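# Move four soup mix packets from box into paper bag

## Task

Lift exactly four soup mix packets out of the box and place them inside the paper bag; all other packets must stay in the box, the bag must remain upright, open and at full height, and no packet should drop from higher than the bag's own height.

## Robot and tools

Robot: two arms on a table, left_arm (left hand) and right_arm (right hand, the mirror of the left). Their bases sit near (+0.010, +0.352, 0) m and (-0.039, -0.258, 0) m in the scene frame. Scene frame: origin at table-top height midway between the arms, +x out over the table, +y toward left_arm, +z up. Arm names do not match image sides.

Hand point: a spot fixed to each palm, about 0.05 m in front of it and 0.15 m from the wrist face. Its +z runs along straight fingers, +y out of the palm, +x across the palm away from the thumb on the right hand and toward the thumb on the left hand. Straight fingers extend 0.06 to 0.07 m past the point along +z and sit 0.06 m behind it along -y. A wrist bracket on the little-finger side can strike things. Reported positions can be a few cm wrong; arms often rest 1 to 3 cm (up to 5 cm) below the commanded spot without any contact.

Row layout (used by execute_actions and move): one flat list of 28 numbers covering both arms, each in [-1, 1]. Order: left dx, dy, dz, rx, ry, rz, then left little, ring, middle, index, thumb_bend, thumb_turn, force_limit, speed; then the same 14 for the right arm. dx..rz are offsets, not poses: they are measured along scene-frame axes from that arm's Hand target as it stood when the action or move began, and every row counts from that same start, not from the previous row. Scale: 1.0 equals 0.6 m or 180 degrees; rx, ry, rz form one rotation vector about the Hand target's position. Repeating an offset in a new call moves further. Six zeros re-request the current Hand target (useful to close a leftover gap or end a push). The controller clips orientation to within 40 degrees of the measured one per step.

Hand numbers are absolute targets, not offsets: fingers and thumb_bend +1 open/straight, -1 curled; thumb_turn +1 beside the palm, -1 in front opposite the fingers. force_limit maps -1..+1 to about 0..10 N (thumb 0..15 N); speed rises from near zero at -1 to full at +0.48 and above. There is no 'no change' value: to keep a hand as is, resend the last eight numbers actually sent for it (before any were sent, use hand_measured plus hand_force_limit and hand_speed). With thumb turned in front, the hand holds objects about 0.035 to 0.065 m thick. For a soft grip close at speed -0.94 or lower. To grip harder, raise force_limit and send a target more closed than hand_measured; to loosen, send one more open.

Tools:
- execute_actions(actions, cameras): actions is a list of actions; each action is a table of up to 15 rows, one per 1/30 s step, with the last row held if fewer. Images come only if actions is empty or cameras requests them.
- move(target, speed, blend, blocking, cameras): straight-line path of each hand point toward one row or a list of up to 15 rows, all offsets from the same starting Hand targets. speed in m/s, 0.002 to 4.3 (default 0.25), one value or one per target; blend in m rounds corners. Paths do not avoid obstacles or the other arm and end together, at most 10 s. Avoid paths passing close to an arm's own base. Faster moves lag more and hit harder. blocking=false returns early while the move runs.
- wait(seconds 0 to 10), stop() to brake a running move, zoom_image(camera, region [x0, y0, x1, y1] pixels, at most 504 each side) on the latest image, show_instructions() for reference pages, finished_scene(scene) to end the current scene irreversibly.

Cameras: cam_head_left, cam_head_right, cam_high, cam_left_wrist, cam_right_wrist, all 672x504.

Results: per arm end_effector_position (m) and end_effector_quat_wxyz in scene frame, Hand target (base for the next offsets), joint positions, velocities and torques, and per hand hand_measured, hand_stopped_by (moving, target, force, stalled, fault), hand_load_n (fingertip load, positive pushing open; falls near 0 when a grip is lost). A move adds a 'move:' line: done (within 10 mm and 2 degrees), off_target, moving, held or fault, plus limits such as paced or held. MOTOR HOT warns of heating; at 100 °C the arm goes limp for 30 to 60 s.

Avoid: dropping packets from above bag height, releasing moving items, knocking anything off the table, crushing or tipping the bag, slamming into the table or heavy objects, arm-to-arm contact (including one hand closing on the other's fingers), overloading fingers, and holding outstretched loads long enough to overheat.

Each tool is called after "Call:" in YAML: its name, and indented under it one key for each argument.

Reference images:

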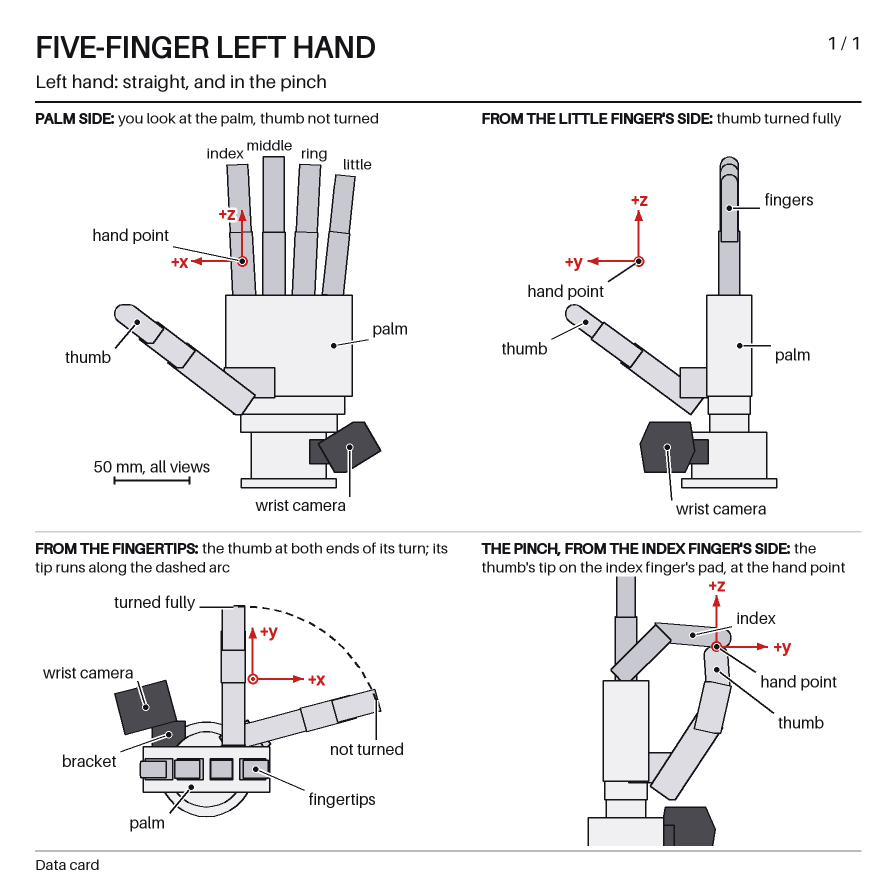

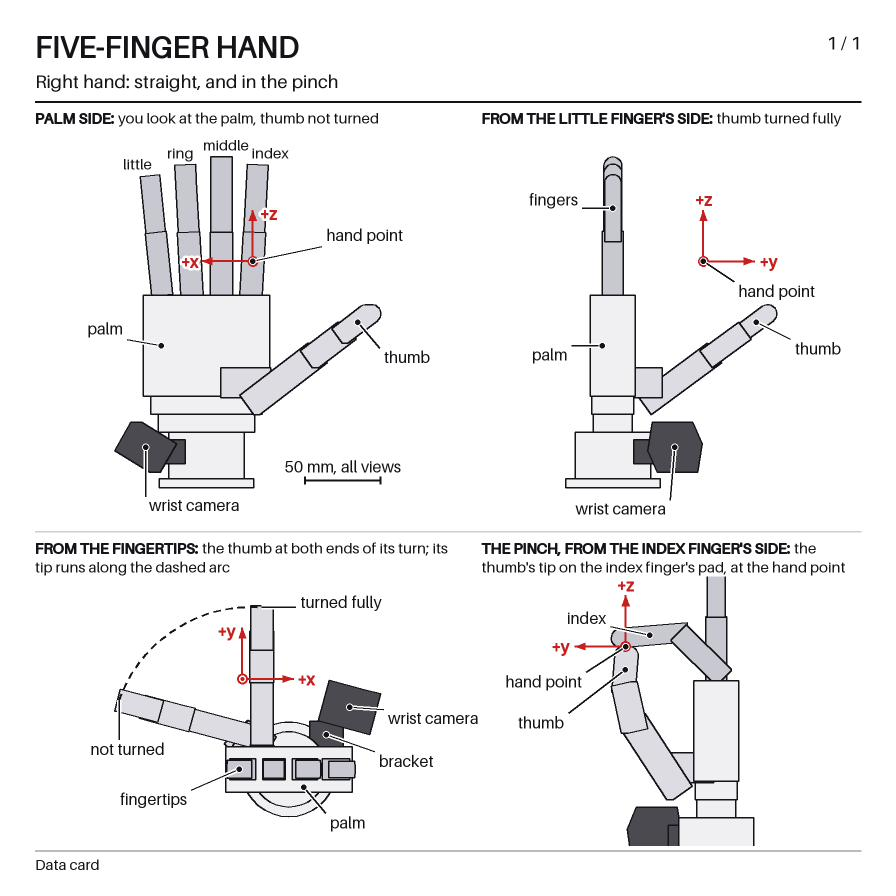

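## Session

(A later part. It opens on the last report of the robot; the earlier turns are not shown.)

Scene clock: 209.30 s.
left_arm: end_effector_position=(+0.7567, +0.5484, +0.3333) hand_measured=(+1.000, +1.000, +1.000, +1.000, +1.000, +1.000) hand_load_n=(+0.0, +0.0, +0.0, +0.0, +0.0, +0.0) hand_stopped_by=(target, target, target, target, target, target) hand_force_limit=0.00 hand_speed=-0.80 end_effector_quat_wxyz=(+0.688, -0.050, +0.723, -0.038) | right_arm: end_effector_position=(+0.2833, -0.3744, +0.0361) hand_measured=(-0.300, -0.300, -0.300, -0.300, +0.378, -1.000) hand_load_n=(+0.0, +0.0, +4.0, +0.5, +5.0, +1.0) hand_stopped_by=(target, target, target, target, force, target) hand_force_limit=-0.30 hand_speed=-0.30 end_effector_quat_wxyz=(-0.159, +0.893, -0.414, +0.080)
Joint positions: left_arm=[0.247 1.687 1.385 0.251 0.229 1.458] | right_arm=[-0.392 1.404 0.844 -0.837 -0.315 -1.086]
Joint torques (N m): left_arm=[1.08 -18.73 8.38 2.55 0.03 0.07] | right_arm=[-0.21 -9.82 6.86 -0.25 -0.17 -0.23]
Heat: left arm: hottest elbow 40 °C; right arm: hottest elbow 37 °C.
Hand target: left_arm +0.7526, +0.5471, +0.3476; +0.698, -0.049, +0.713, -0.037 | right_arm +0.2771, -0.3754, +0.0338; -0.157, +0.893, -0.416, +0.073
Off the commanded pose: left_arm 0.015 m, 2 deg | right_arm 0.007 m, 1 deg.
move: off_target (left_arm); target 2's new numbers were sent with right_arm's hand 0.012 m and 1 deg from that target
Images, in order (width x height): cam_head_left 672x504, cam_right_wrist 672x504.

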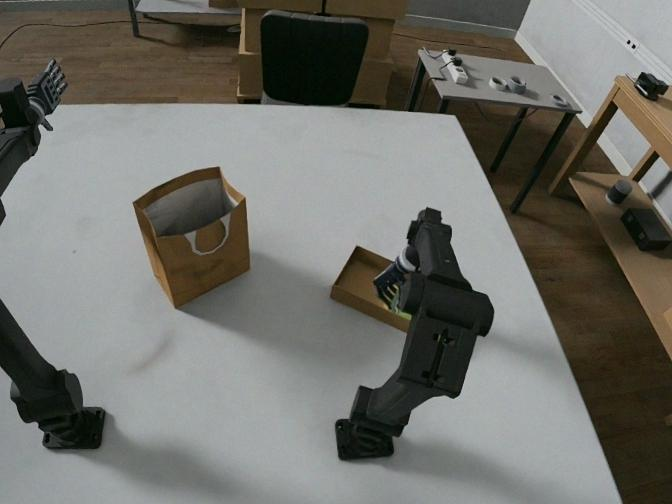

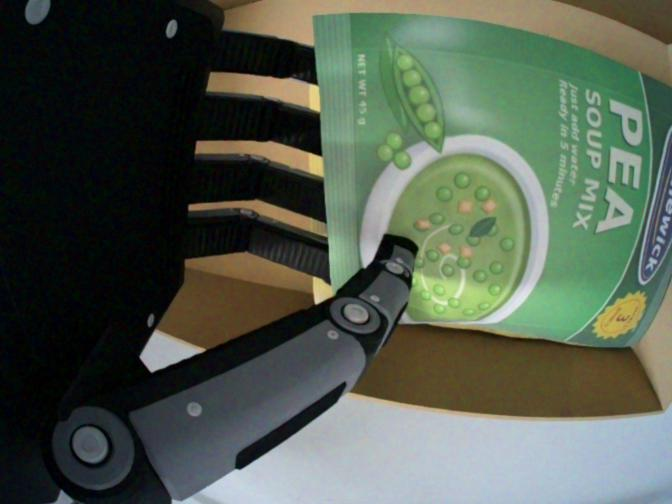

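Call:
move:
  target:
    - [0,0,0,0,0,0,1,1,1,1,1,1,0,-0.8, -0.02,-0.017,0.02,0,0,0,-0.3,-0.3,-0.32,-0.32,0.0,-1,0.0,-0.6]
    - [0,0,0,0,0,0,1,1,1,1,1,1,0,-0.8, 0.0,0.0,0.3,0,0,0,-0.3,-0.3,-0.32,-0.32,0.0,-1,0.0,-0.6]
  speed: 0.12
  cameras: ["cam_right_wrist","cam_head_left","cam_high"]

Call:
zoom_image:
  camera: "cam_high"
  region: [30, 290, 270, 490]

Scene clock: 212.50 s.
left_arm: end_effector_position=(+0.7567, +0.5484, +0.3333) hand_measured=(+1.000, +1.000, +1.000, +1.000, +1.000, +1.000) hand_load_n=(+0.0, +0.0, +0.0, +0.0, +0.0, +0.0) hand_stopped_by=(target, target, target, target, target, target) hand_force_limit=0.00 hand_speed=-0.80 end_effector_quat_wxyz=(+0.688, -0.050, +0.723, -0.038) | right_arm: end_effector_position=(+0.2649, -0.3726, +0.1944) hand_measured=(-0.300, -0.300, -0.318, -0.320, +0.346, -1.000) hand_load_n=(+0.0, +0.5, +4.5, +0.0, +6.0, +2.0) hand_stopped_by=(target, target, force, target, force, target) hand_force_limit=0.00 hand_speed=-0.60 end_effector_quat_wxyz=(-0.159, +0.892, -0.419, +0.054)
Joint positions: left_arm=[0.247 1.687 1.385 0.251 0.229 1.458] | right_arm=[-0.408 1.25 1.142 -1.346 -0.317 -1.102]
Joint torques (N m): left_arm=[0.97 -20.31 8.51 2.56 0.07 0.07] | right_arm=[0.79 -9.05 12.6 -0.4 -0.08 -0.04]
Heat: left arm: hottest elbow 40 °C; right arm: hottest elbow 38 °C.
Hand target: left_arm +0.7526, +0.5471, +0.3476; +0.698, -0.049, +0.713, -0.037 | right_arm +0.2770, -0.3755, +0.2138; -0.157, +0.893, -0.416, +0.073
Off the commanded pose: left_arm 0.015 m, 2 deg | right_arm 0.023 m, 2 deg.
move: off_target (left_arm, right_arm)
Images, in order (width x height): cam_head_left 672x504, cam_high 672x504, cam_right_wrist 672x504.

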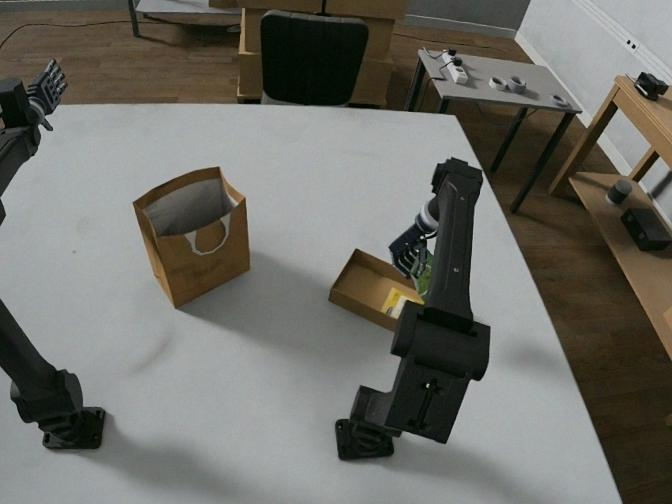

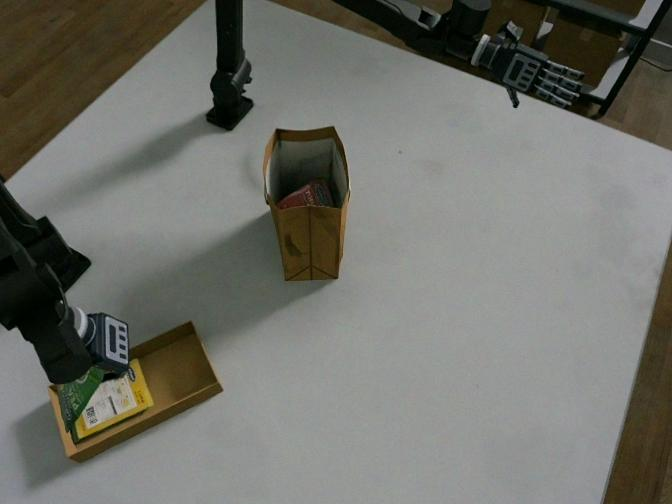

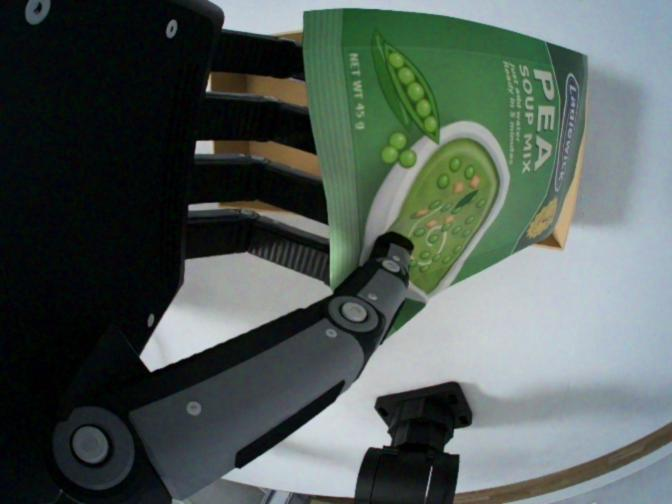

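Scaled by 2.100.

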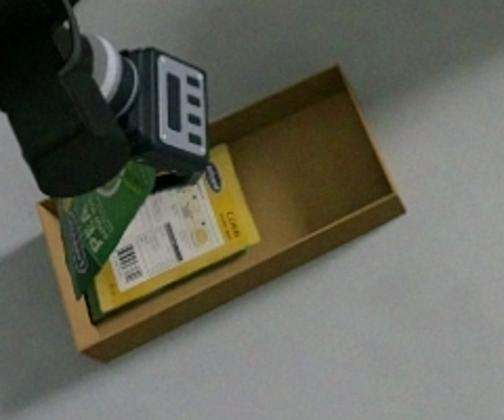

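Call:
move:
  target:
    - [0,0,0,0,0,0,1,1,1,1,1,1,0,-0.8, 0.072,0.159,0.41,0.2417,-0.3046,-0.0152,-0.3,-0.3,-0.32,-0.32,0.0,-1,0.0,-0.6]
    - [0,0,0,0,0,0,1,1,1,1,1,1,0,-0.8, 0.185,0.7775,0.4917,0.2417,-0.3046,-0.0152,-0.3,-0.3,-0.32,-0.32,0.0,-1,0.0,-0.6]
  speed: 0.25
  blend: [0.05,0]
  cameras: ["cam_right_wrist","cam_head_left","cam_high","cam_head_right"]

Call:
zoom_image:
  camera: "cam_high"
  region: [200, 40, 400, 290]

Scene clock: 217.93 s.
left_arm: end_effector_position=(+0.7567, +0.5484, +0.3333) hand_measured=(+1.000, +1.000, +1.000, +1.000, +1.000, +1.000) hand_load_n=(+0.0, +0.0, +0.0, +0.0, +0.0, +0.0) hand_stopped_by=(target, target, target, target, target, target) hand_force_limit=0.00 hand_speed=-0.80 end_effector_quat_wxyz=(+0.688, -0.050, +0.723, -0.038) | right_arm: end_effector_position=(+0.3824, +0.0851, +0.4701) hand_measured=(-0.300, -0.300, -0.318, -0.320, +0.346, -1.000) hand_load_n=(+0.0, +0.5, +4.0, +1.0, +5.5, +1.5) hand_stopped_by=(target, target, force, target, force, target) hand_force_limit=0.00 hand_speed=-0.60 end_effector_quat_wxyz=(+0.611, -0.653, +0.328, -0.304)
Joint positions: left_arm=[0.247 1.687 1.385 0.251 0.229 1.458] | right_arm=[0.64 1.075 1.213 -0.208 -0.025 0.002]
Joint torques (N m): left_arm=[1.44 -18.84 8.57 2.51 0.03 0.03] | right_arm=[0.79 -6.89 14.82 2.24 0.13 -0.16]
Heat: left arm: hottest elbow 40 °C; right arm: hottest elbow 38 °C.
Hand target: left_arm +0.7526, +0.5471, +0.3476; +0.698, -0.049, +0.713, -0.037 | right_arm +0.3879, +0.0909, +0.5088; +0.632, -0.633, +0.316, -0.316
Off the commanded pose: left_arm 0.015 m, 2 deg | right_arm 0.039 m, 4 deg.
move: off_target (left_arm, right_arm)
Images, in order (width x height): cam_head_left 672x504, cam_head_right 672x504, cam_high 672x504, cam_right_wrist 672x504.

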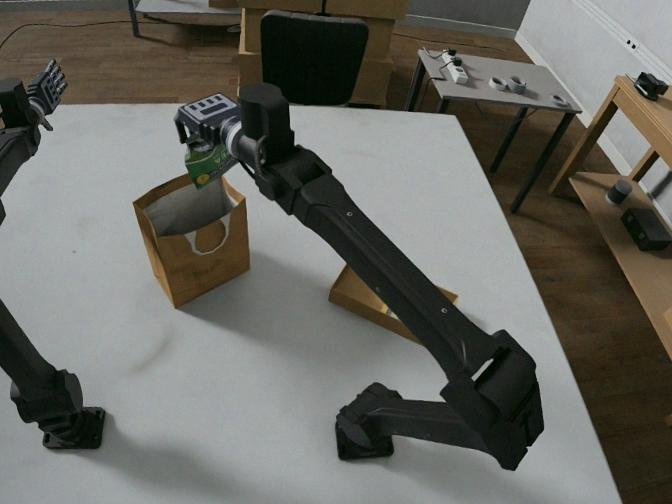

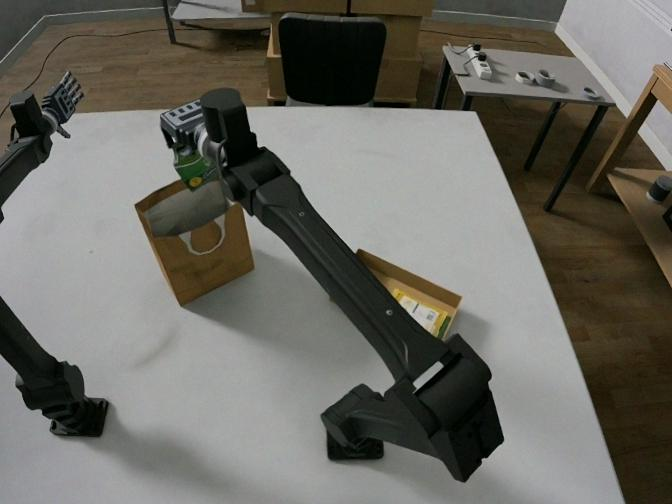

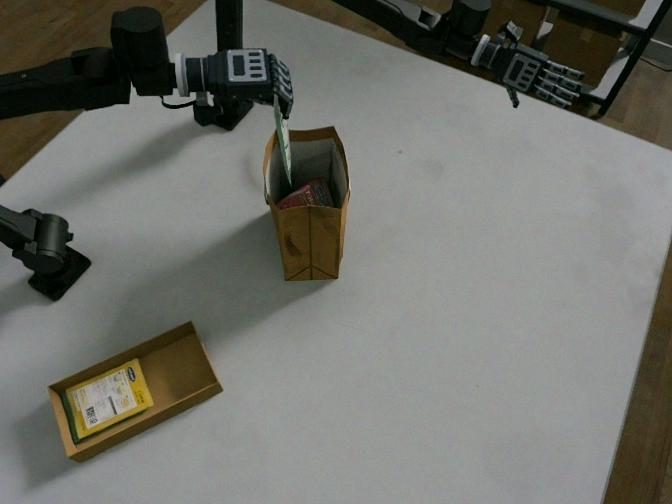

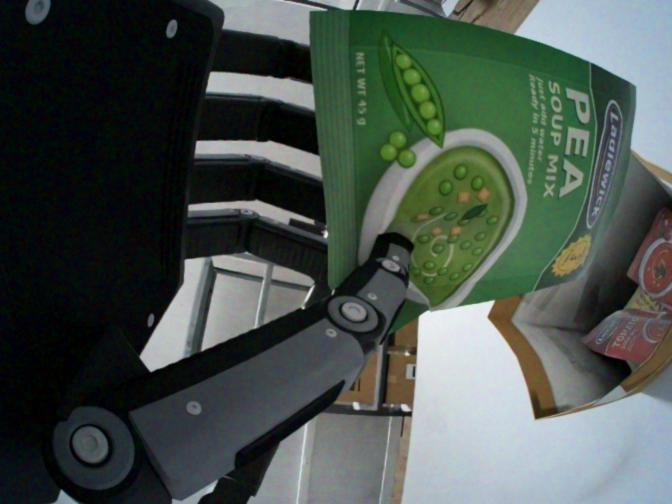

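Scaled by 2.016.

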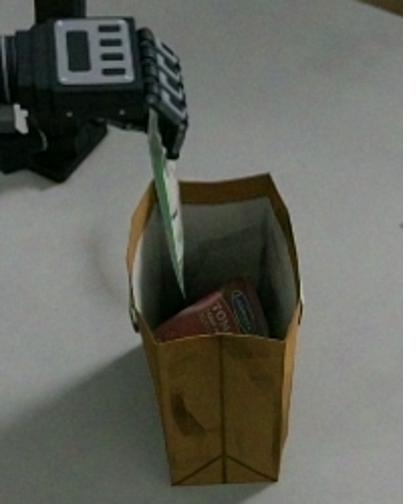

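Call:
move:
  target:
    - [0,0,0,0,0,0,1,1,1,1,1,1,0,-0.8, -0.012,0.073,0.0,0,0,0,-0.3,-0.3,-0.32,-0.32,0.0,-1,0.0,-0.6]
    - [0,0,0,0,0,0,1,1,1,1,1,1,0,-0.8, -0.012,0.073,-0.14,0,0,0,-0.3,-0.3,-0.32,-0.32,0.0,-1,0.0,-0.6]
  speed: 0.15
  cameras: ["cam_right_wrist","cam_head_left","cam_high","cam_head_right"]

Call:
zoom_image:
  camera: "cam_high"
  region: [200, 40, 400, 290]

Call:
zoom_image:
  camera: "cam_head_right"
  region: [100, 90, 300, 290]

Scene clock: 221.13 s.
left_arm: end_effector_position=(+0.7567, +0.5484, +0.3333) hand_measured=(+1.000, +1.000, +1.000, +1.000, +1.000, +1.000) hand_load_n=(+0.0, +0.0, +0.0, -0.5, +0.0, +0.0) hand_stopped_by=(target, target, target, target, target, target) hand_force_limit=0.00 hand_speed=-0.80 end_effector_quat_wxyz=(+0.688, -0.050, +0.723, -0.038) | right_arm: end_effector_position=(+0.3799, +0.1321, +0.4234) hand_measured=(-0.300, -0.300, -0.318, -0.320, +0.346, -1.000) hand_load_n=(+0.0, +0.0, +4.0, +0.5, +5.0, +1.5) hand_stopped_by=(target, target, force, target, force, target) hand_force_limit=0.00 hand_speed=-0.60 end_effector_quat_wxyz=(+0.628, -0.637, +0.319, -0.313)
Joint positions: left_arm=[0.247 1.687 1.385 0.251 0.229 1.458] | right_arm=[0.745 1.129 1.093 0.02 0.081 0.002]
Joint torques (N m): left_arm=[1.03 -18.9 8.59 2.36 0.09 0.01] | right_arm=[0.62 -8.29 9.66 2.47 0.13 -0.16]
Heat: left arm: hottest elbow 40 °C; right arm: hottest elbow 39 °C.
Hand target: left_arm +0.7526, +0.5471, +0.3476; +0.698, -0.049, +0.713, -0.037 | right_arm +0.3807, +0.1349, +0.4249; +0.632, -0.633, +0.316, -0.316
Off the commanded pose: left_arm 0.015 m, 2 deg | right_arm 0.003 m, 1 deg.
move: off_target (left_arm)
Images, in order (width x height): cam_head_left 672x504, cam_head_right 672x504, cam_high 672x504, cam_right_wrist 672x504.

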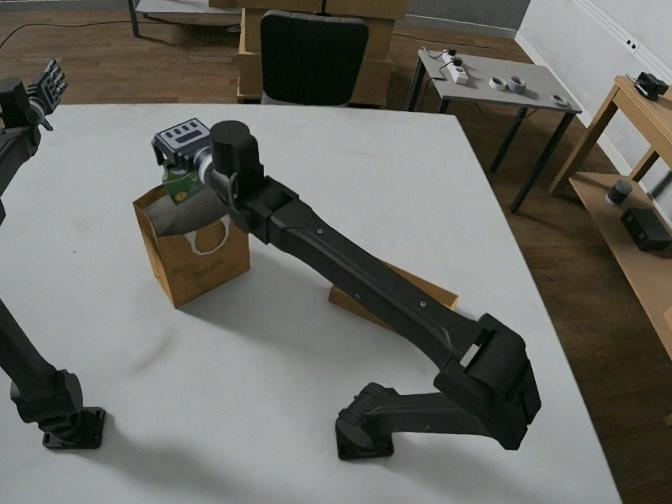

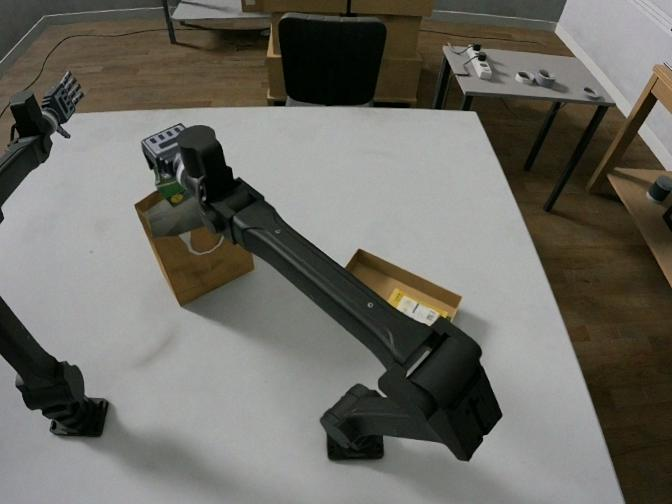

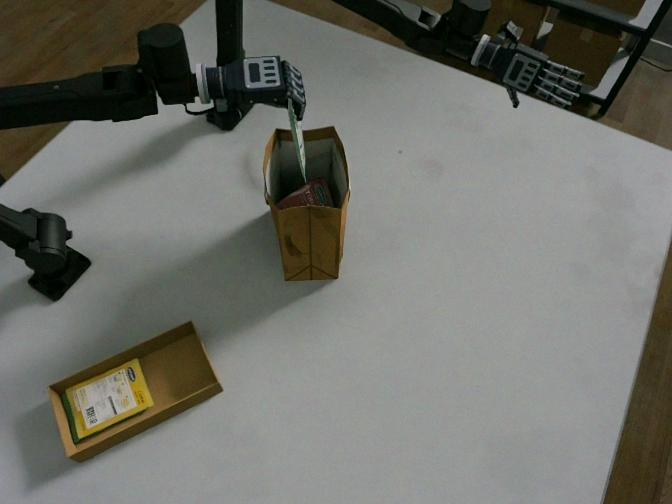

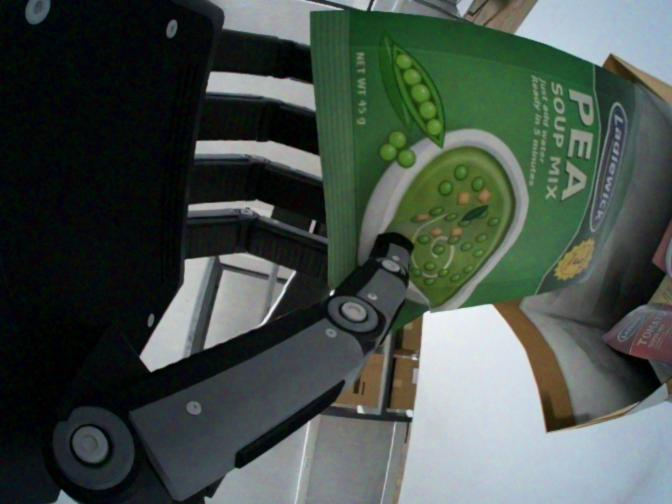

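Scaled by 2.016.

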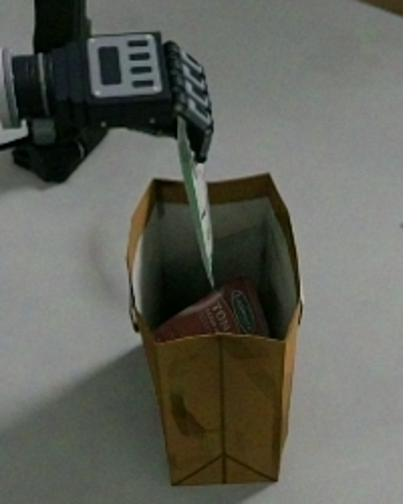

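Scaled by 2.520.

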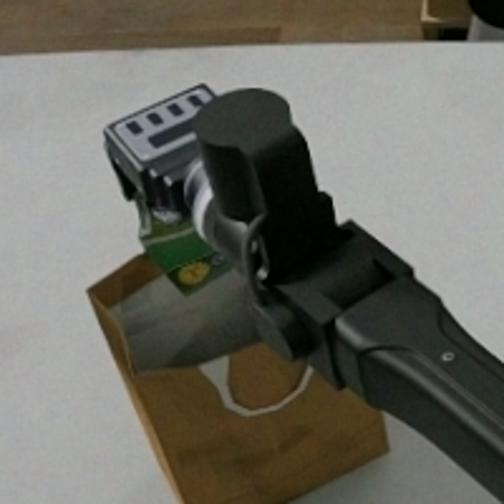

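Call:
move:
  target:
    - [0,0,0,0,0,0,1,1,1,1,1,1,0,-0.8, -0.008,0.011,-0.05,0,0,0,-0.3,-0.3,-0.32,-0.32,0.0,-1,0.0,-0.6]
  speed: 0.1
  cameras: ["cam_right_wrist","cam_high","cam_head_right"]

Call:
zoom_image:
  camera: "cam_head_right"
  region: [100, 90, 300, 290]

Scene clock: 223.13 s.
left_arm: end_effector_position=(+0.7567, +0.5484, +0.3333) hand_measured=(+1.000, +1.000, +1.000, +1.000, +1.000, +1.000) hand_load_n=(+0.0, +0.0, +0.0, +0.0, +0.0, +0.0) hand_stopped_by=(target, target, target, target, target, target) hand_force_limit=0.00 hand_speed=-0.80 end_effector_quat_wxyz=(+0.688, -0.050, +0.723, -0.038) | right_arm: end_effector_position=(+0.3753, +0.1367, +0.3973) hand_measured=(-0.300, -0.300, -0.318, -0.320, +0.346, -1.000) hand_load_n=(+0.0, +0.0, +4.0, +1.0, +5.5, +1.5) hand_stopped_by=(target, target, force, target, force, target) hand_force_limit=0.00 hand_speed=-0.60 end_effector_quat_wxyz=(+0.629, -0.635, +0.319, -0.315)
Joint positions: left_arm=[0.247 1.687 1.385 0.251 0.229 1.458] | right_arm=[0.764 1.133 1.022 0.102 0.102 0.002]
Joint torques (N m): left_arm=[0.85 -19.9 8.53 2.54 0.05 0.11] | right_arm=[0.91 -7.77 9.66 2.48 0.14 -0.15]
Heat: left arm: hottest elbow 40 °C; right arm: hottest elbow 39 °C.
Hand target: left_arm +0.7526, +0.5471, +0.3476; +0.698, -0.049, +0.713, -0.037 | right_arm +0.3759, +0.1414, +0.3950; +0.632, -0.633, +0.316, -0.316
Off the commanded pose: left_arm 0.015 m, 2 deg | right_arm 0.005 m, 1 deg.
move: off_target (left_arm)
Images, in order (width x height): cam_head_right 672x504, cam_high 672x504, cam_right_wrist 672x504.

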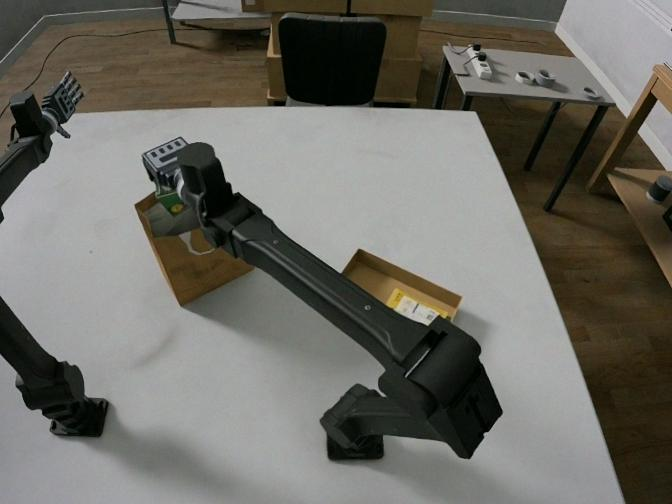

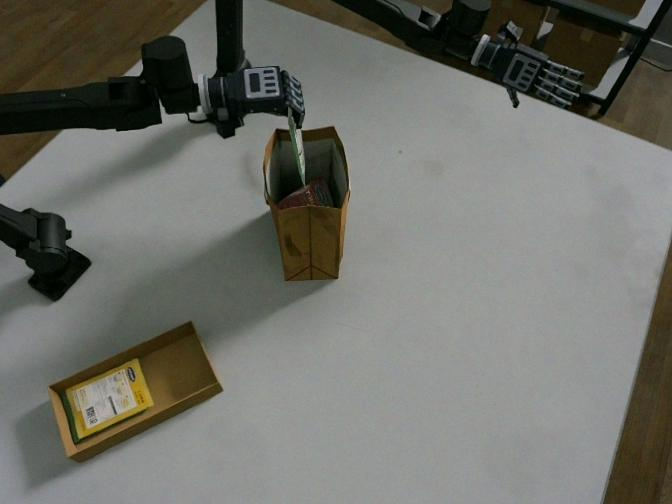

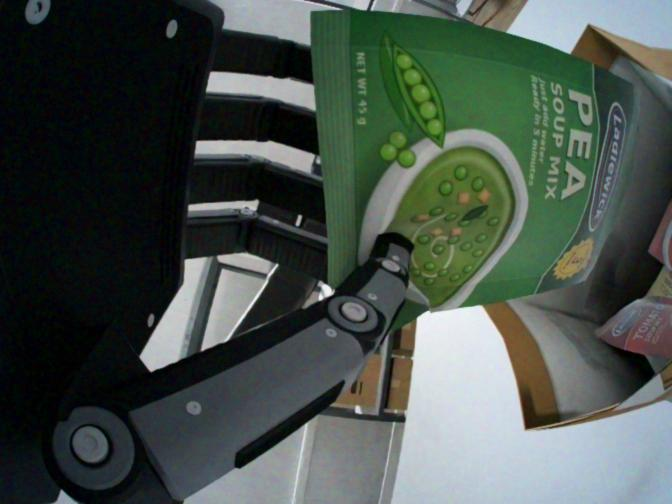

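Scaled by 2.520.

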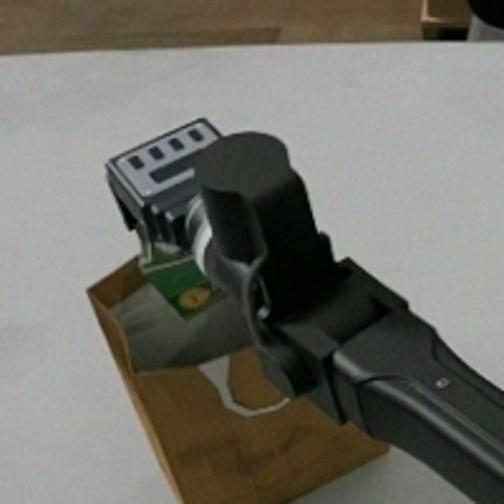

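Call:
move:
  target:
    - [0,0,0,0,0,0,1,1,1,1,1,1,0,-0.8, 0.0,0.0,-0.075,0,0,0,-0.3,-0.3,-0.32,-0.32,0.0,-1,0.0,-0.6]
  speed: 0.1
  cameras: ["cam_right_wrist","cam_high","cam_head_right"]

Call:
zoom_image:
  camera: "cam_head_right"
  region: [100, 90, 300, 290]

Call:
zoom_image:
  camera: "cam_high"
  region: [200, 40, 400, 290]

Scene clock: 224.50 s.
left_arm: end_effector_position=(+0.7567, +0.5484, +0.3333) hand_measured=(+1.000, +1.000, +1.000, +1.000, +1.000, +1.000) hand_load_n=(+0.0, +0.0, +0.0, +0.0, +0.0, +0.0) hand_stopped_by=(target, target, target, target, target, target) hand_force_limit=0.00 hand_speed=-0.80 end_effector_quat_wxyz=(+0.688, -0.050, +0.723, -0.038) | right_arm: end_effector_position=(+0.3761, +0.1374, +0.3493) hand_measured=(-0.300, -0.300, -0.318, -0.320, +0.346, -1.000) hand_load_n=(+0.0, +0.0, +4.0, +1.0, +5.0, +1.5) hand_stopped_by=(target, target, force, target, force, target) hand_force_limit=0.00 hand_speed=-0.60 end_effector_quat_wxyz=(+0.628, -0.636, +0.319, -0.314)
Joint positions: left_arm=[0.247 1.687 1.385 0.251 0.229 1.458] | right_arm=[0.764 1.16 0.918 0.228 0.102 0.002]
Joint torques (N m): left_arm=[1.14 -19.02 8.27 2.54 0.04 0.07] | right_arm=[0.73 -8.23 9.55 2.51 0.17 -0.14]
Heat: left arm: hottest elbow 40 °C; right arm: hottest elbow 39 °C.
Hand target: left_arm +0.7526, +0.5471, +0.3476; +0.698, -0.049, +0.713, -0.037 | right_arm +0.3758, +0.1414, +0.3499; +0.632, -0.633, +0.316, -0.316
Off the commanded pose: left_arm 0.015 m, 2 deg | right_arm 0.004 m, 1 deg.
move: off_target (left_arm)
Images, in order (width x height): cam_head_right 672x504, cam_high 672x504, cam_right_wrist 672x504.

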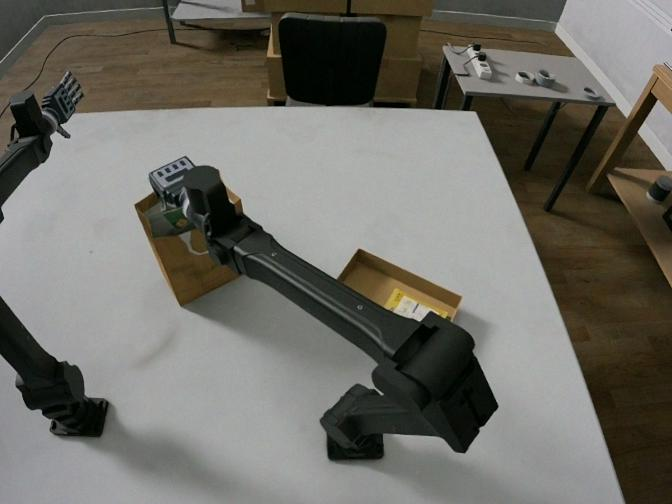

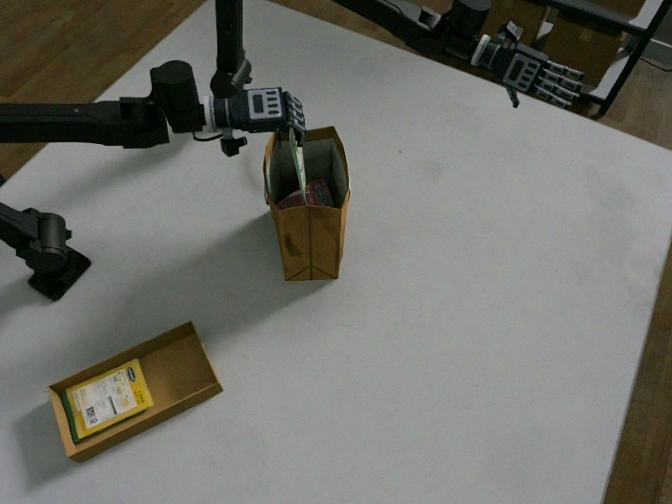

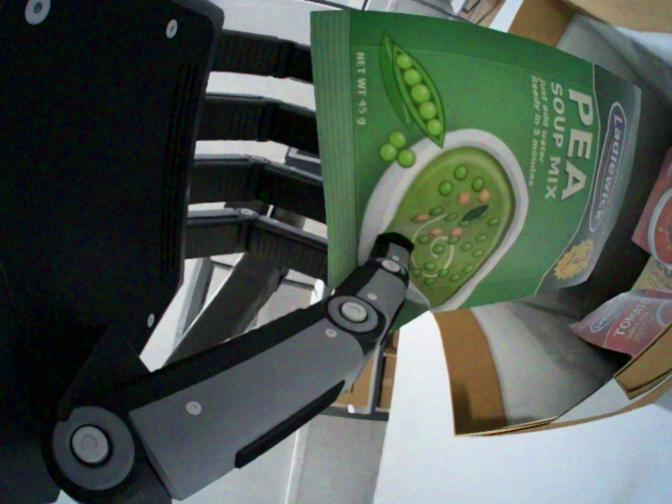

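Scaled by 2.520.

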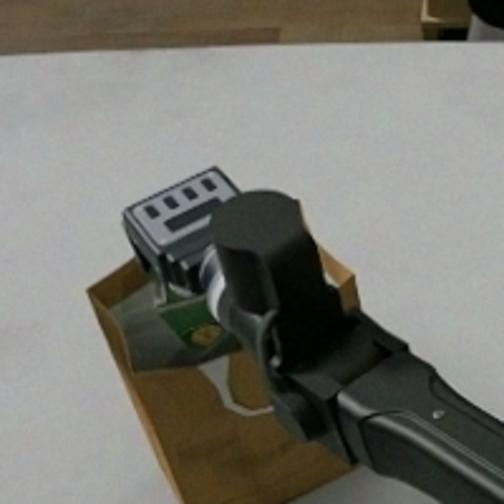

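Scaled by 2.016.

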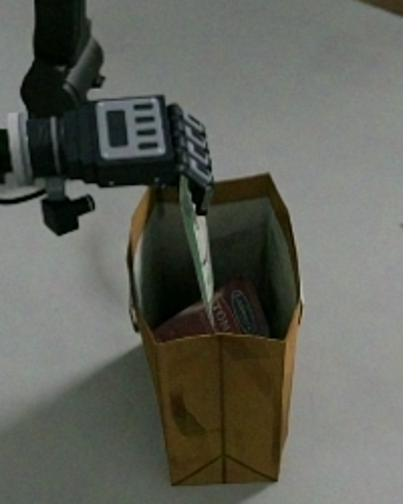

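Call:
move:
  target:
    - [0,0,0,0,0,0,1,1,1,1,1,1,0,-0.8, 0,0,0,0,0,0,0.3,0.3,0.3,0.3,0.45,-1,0.0,-0.2]
  speed: 0.15
  cameras: ["cam_right_wrist","cam_high"]

Call:
zoom_image:
  camera: "cam_high"
  region: [200, 40, 400, 290]

Scene clock: 225.37 s.
left_arm: end_effector_position=(+0.7567, +0.5484, +0.3333) hand_measured=(+1.000, +1.000, +1.000, +1.000, +1.000, +1.000) hand_load_n=(+0.0, +0.0, +0.0, +0.0, +0.0, +0.0) hand_stopped_by=(target, target, target, target, target, target) hand_force_limit=0.00 hand_speed=-0.80 end_effector_quat_wxyz=(+0.688, -0.050, +0.723, -0.038) | right_arm: end_effector_position=(+0.3763, +0.1376, +0.3506) hand_measured=(+0.300, +0.300, +0.300, +0.300, +0.450, -1.000) hand_load_n=(+0.0, +0.0, +0.0, +0.0, +0.0, +0.0) hand_stopped_by=(target, target, target, target, target, target) hand_force_limit=0.00 hand_speed=-0.20 end_effector_quat_wxyz=(+0.629, -0.635, +0.319, -0.315)
Joint positions: left_arm=[0.247 1.687 1.385 0.251 0.229 1.458] | right_arm=[0.764 1.16 0.918 0.232 0.102 0.002]
Joint torques (N m): left_arm=[0.97 -20.13 8.46 2.32 0.09 0.11] | right_arm=[0.62 -8.41 9.58 2.3 0.15 -0.19]
Heat: left arm: hottest elbow 40 °C; right arm: hottest elbow 38 °C.
Hand target: left_arm +0.7526, +0.5471, +0.3476; +0.698, -0.049, +0.713, -0.037 | right_arm +0.3758, +0.1414, +0.3499; +0.632, -0.633, +0.316, -0.316
Off the commanded pose: left_arm 0.015 m, 2 deg | right_arm 0.004 m, 1 deg.
move: off_target (left_arm)
Images, in order (width x height): cam_high 672x504, cam_right_wrist 672x504.

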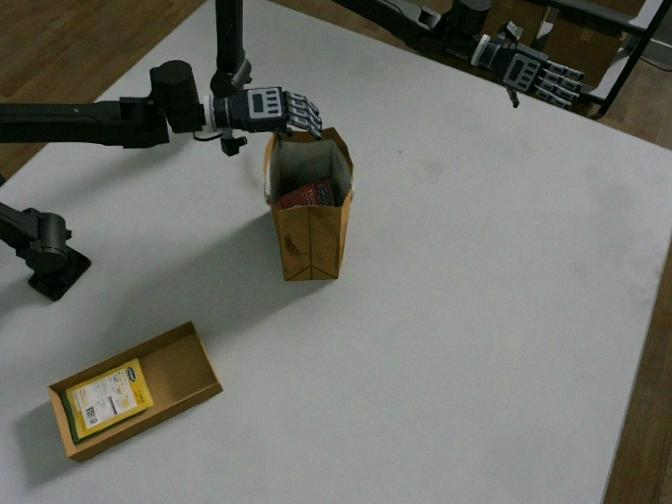

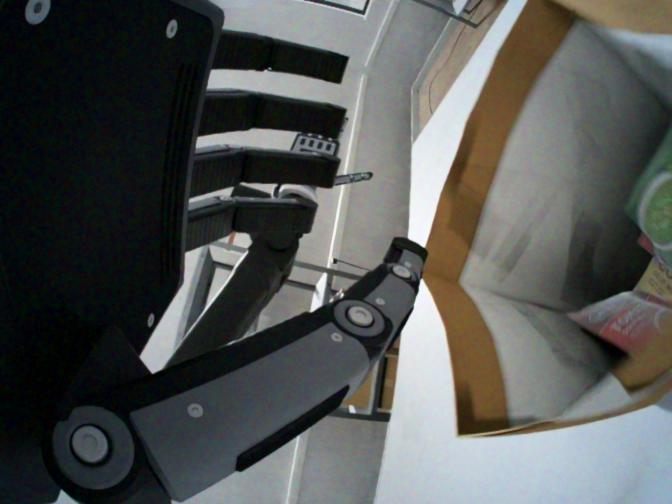

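Scaled by 2.016.

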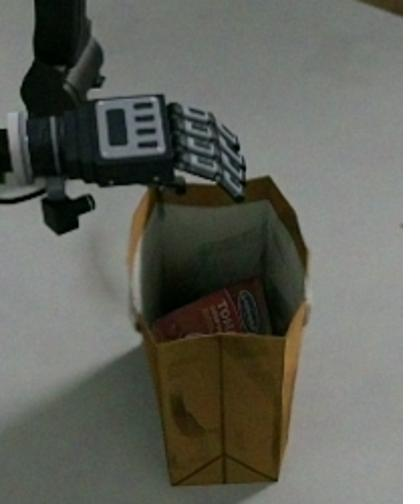

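Call:
move:
  target:
    - [0,0,0,0,0,0,1,1,1,1,1,1,0,-0.8, 0,0,0.2,0,0,0,0.3,0.3,0.3,0.3,0.45,-1,0.0,-0.2]
    - [0,0,0,0,0,0,1,1,1,1,1,1,0,-0.8, -0.05,-0.35,0.2,0,0,0,0.3,0.3,0.3,0.3,0.45,-1,0.0,-0.2]
  speed: 0.25
  blend: [0.03,0]
  cameras: ["cam_right_wrist","cam_high","cam_head_left"]

Call:
zoom_image:
  camera: "cam_high"
  region: [200, 90, 400, 290]

Call:
zoom_image:
  camera: "cam_head_left"
  region: [100, 140, 300, 340]

Scene clock: 227.87 s.
left_arm: end_effector_position=(+0.7567, +0.5484, +0.3333) hand_measured=(+1.000, +1.000, +1.000, +1.000, +1.000, +1.000) hand_load_n=(+0.0, +0.0, -0.5, +0.0, +0.0, +0.0) hand_stopped_by=(target, target, target, target, target, target) hand_force_limit=0.00 hand_speed=-0.80 end_effector_quat_wxyz=(+0.688, -0.050, +0.723, -0.038) | right_arm: end_effector_position=(+0.3459, -0.0658, +0.4774) hand_measured=(+0.300, +0.300, +0.300, +0.300, +0.450, -1.000) hand_load_n=(+0.0, +0.0, +0.0, +0.0, +0.0, +0.0) hand_stopped_by=(target, target, target, target, target, target) hand_force_limit=0.00 hand_speed=-0.20 end_effector_quat_wxyz=(+0.638, -0.629, +0.310, -0.319)
Joint positions: left_arm=[0.247 1.687 1.385 0.251 0.229 1.458] | right_arm=[0.223 0.797 1.02 -0.204 -0.445 0.002]
Joint torques (N m): left_arm=[0.79 -19.25 8.43 2.44 0 0.11] | right_arm=[-0.32 -3.31 9.11 1.09 -0.15 -0.15]
Heat: left arm: hottest elbow 40 °C; right arm: hottest elbow 39 °C.
Hand target: left_arm +0.7526, +0.5471, +0.3476; +0.698, -0.049, +0.713, -0.037 | right_arm +0.3459, -0.0687, +0.4700; +0.632, -0.633, +0.316, -0.316
Off the commanded pose: left_arm 0.015 m, 2 deg | right_arm 0.008 m, 1 deg.
move: off_target (left_arm)
Images, in order (width x height): cam_head_left 672x504, cam_high 672x504, cam_right_wrist 672x504.

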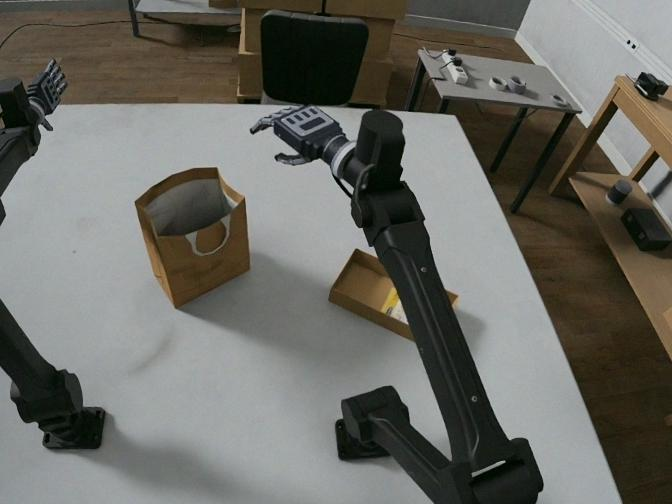

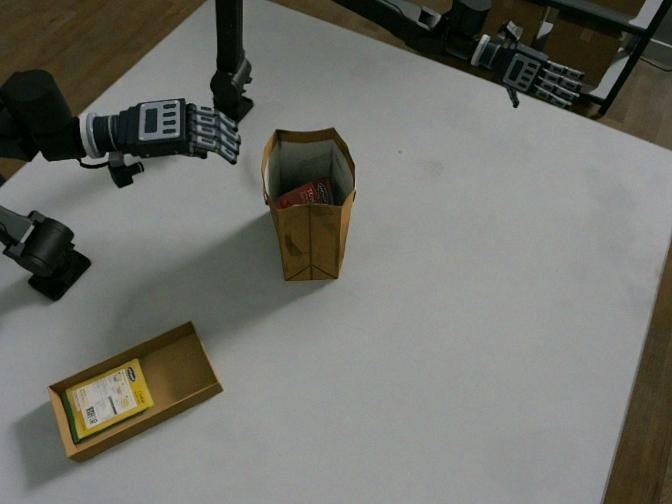

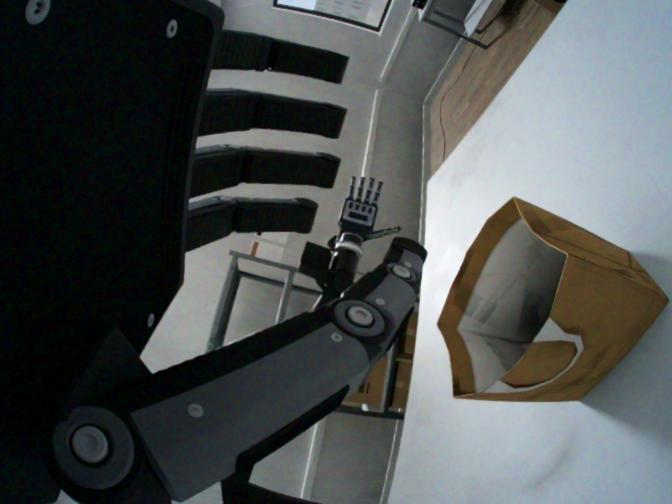

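Scaled by 2.520.

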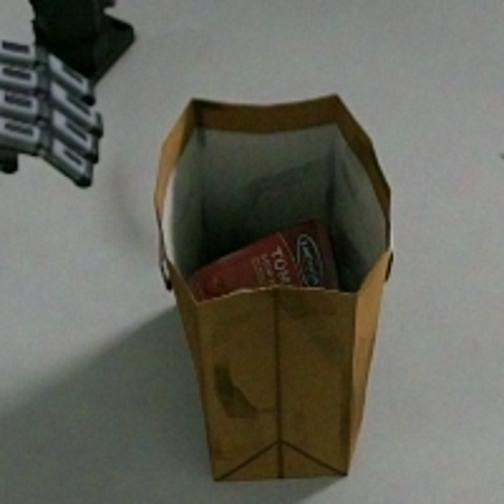

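Scaled by 2.520.

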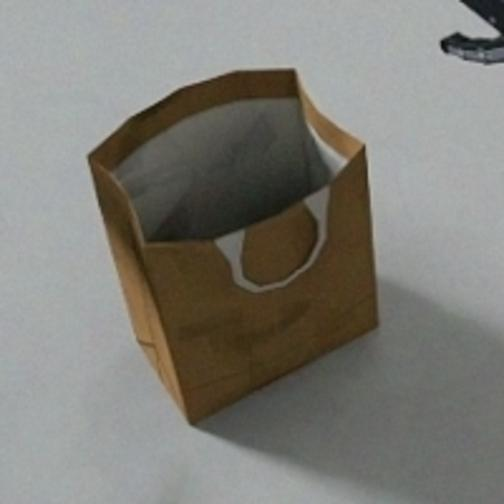

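Call:
finished_scene:
  scene: 1

The scene is finished: the task was done.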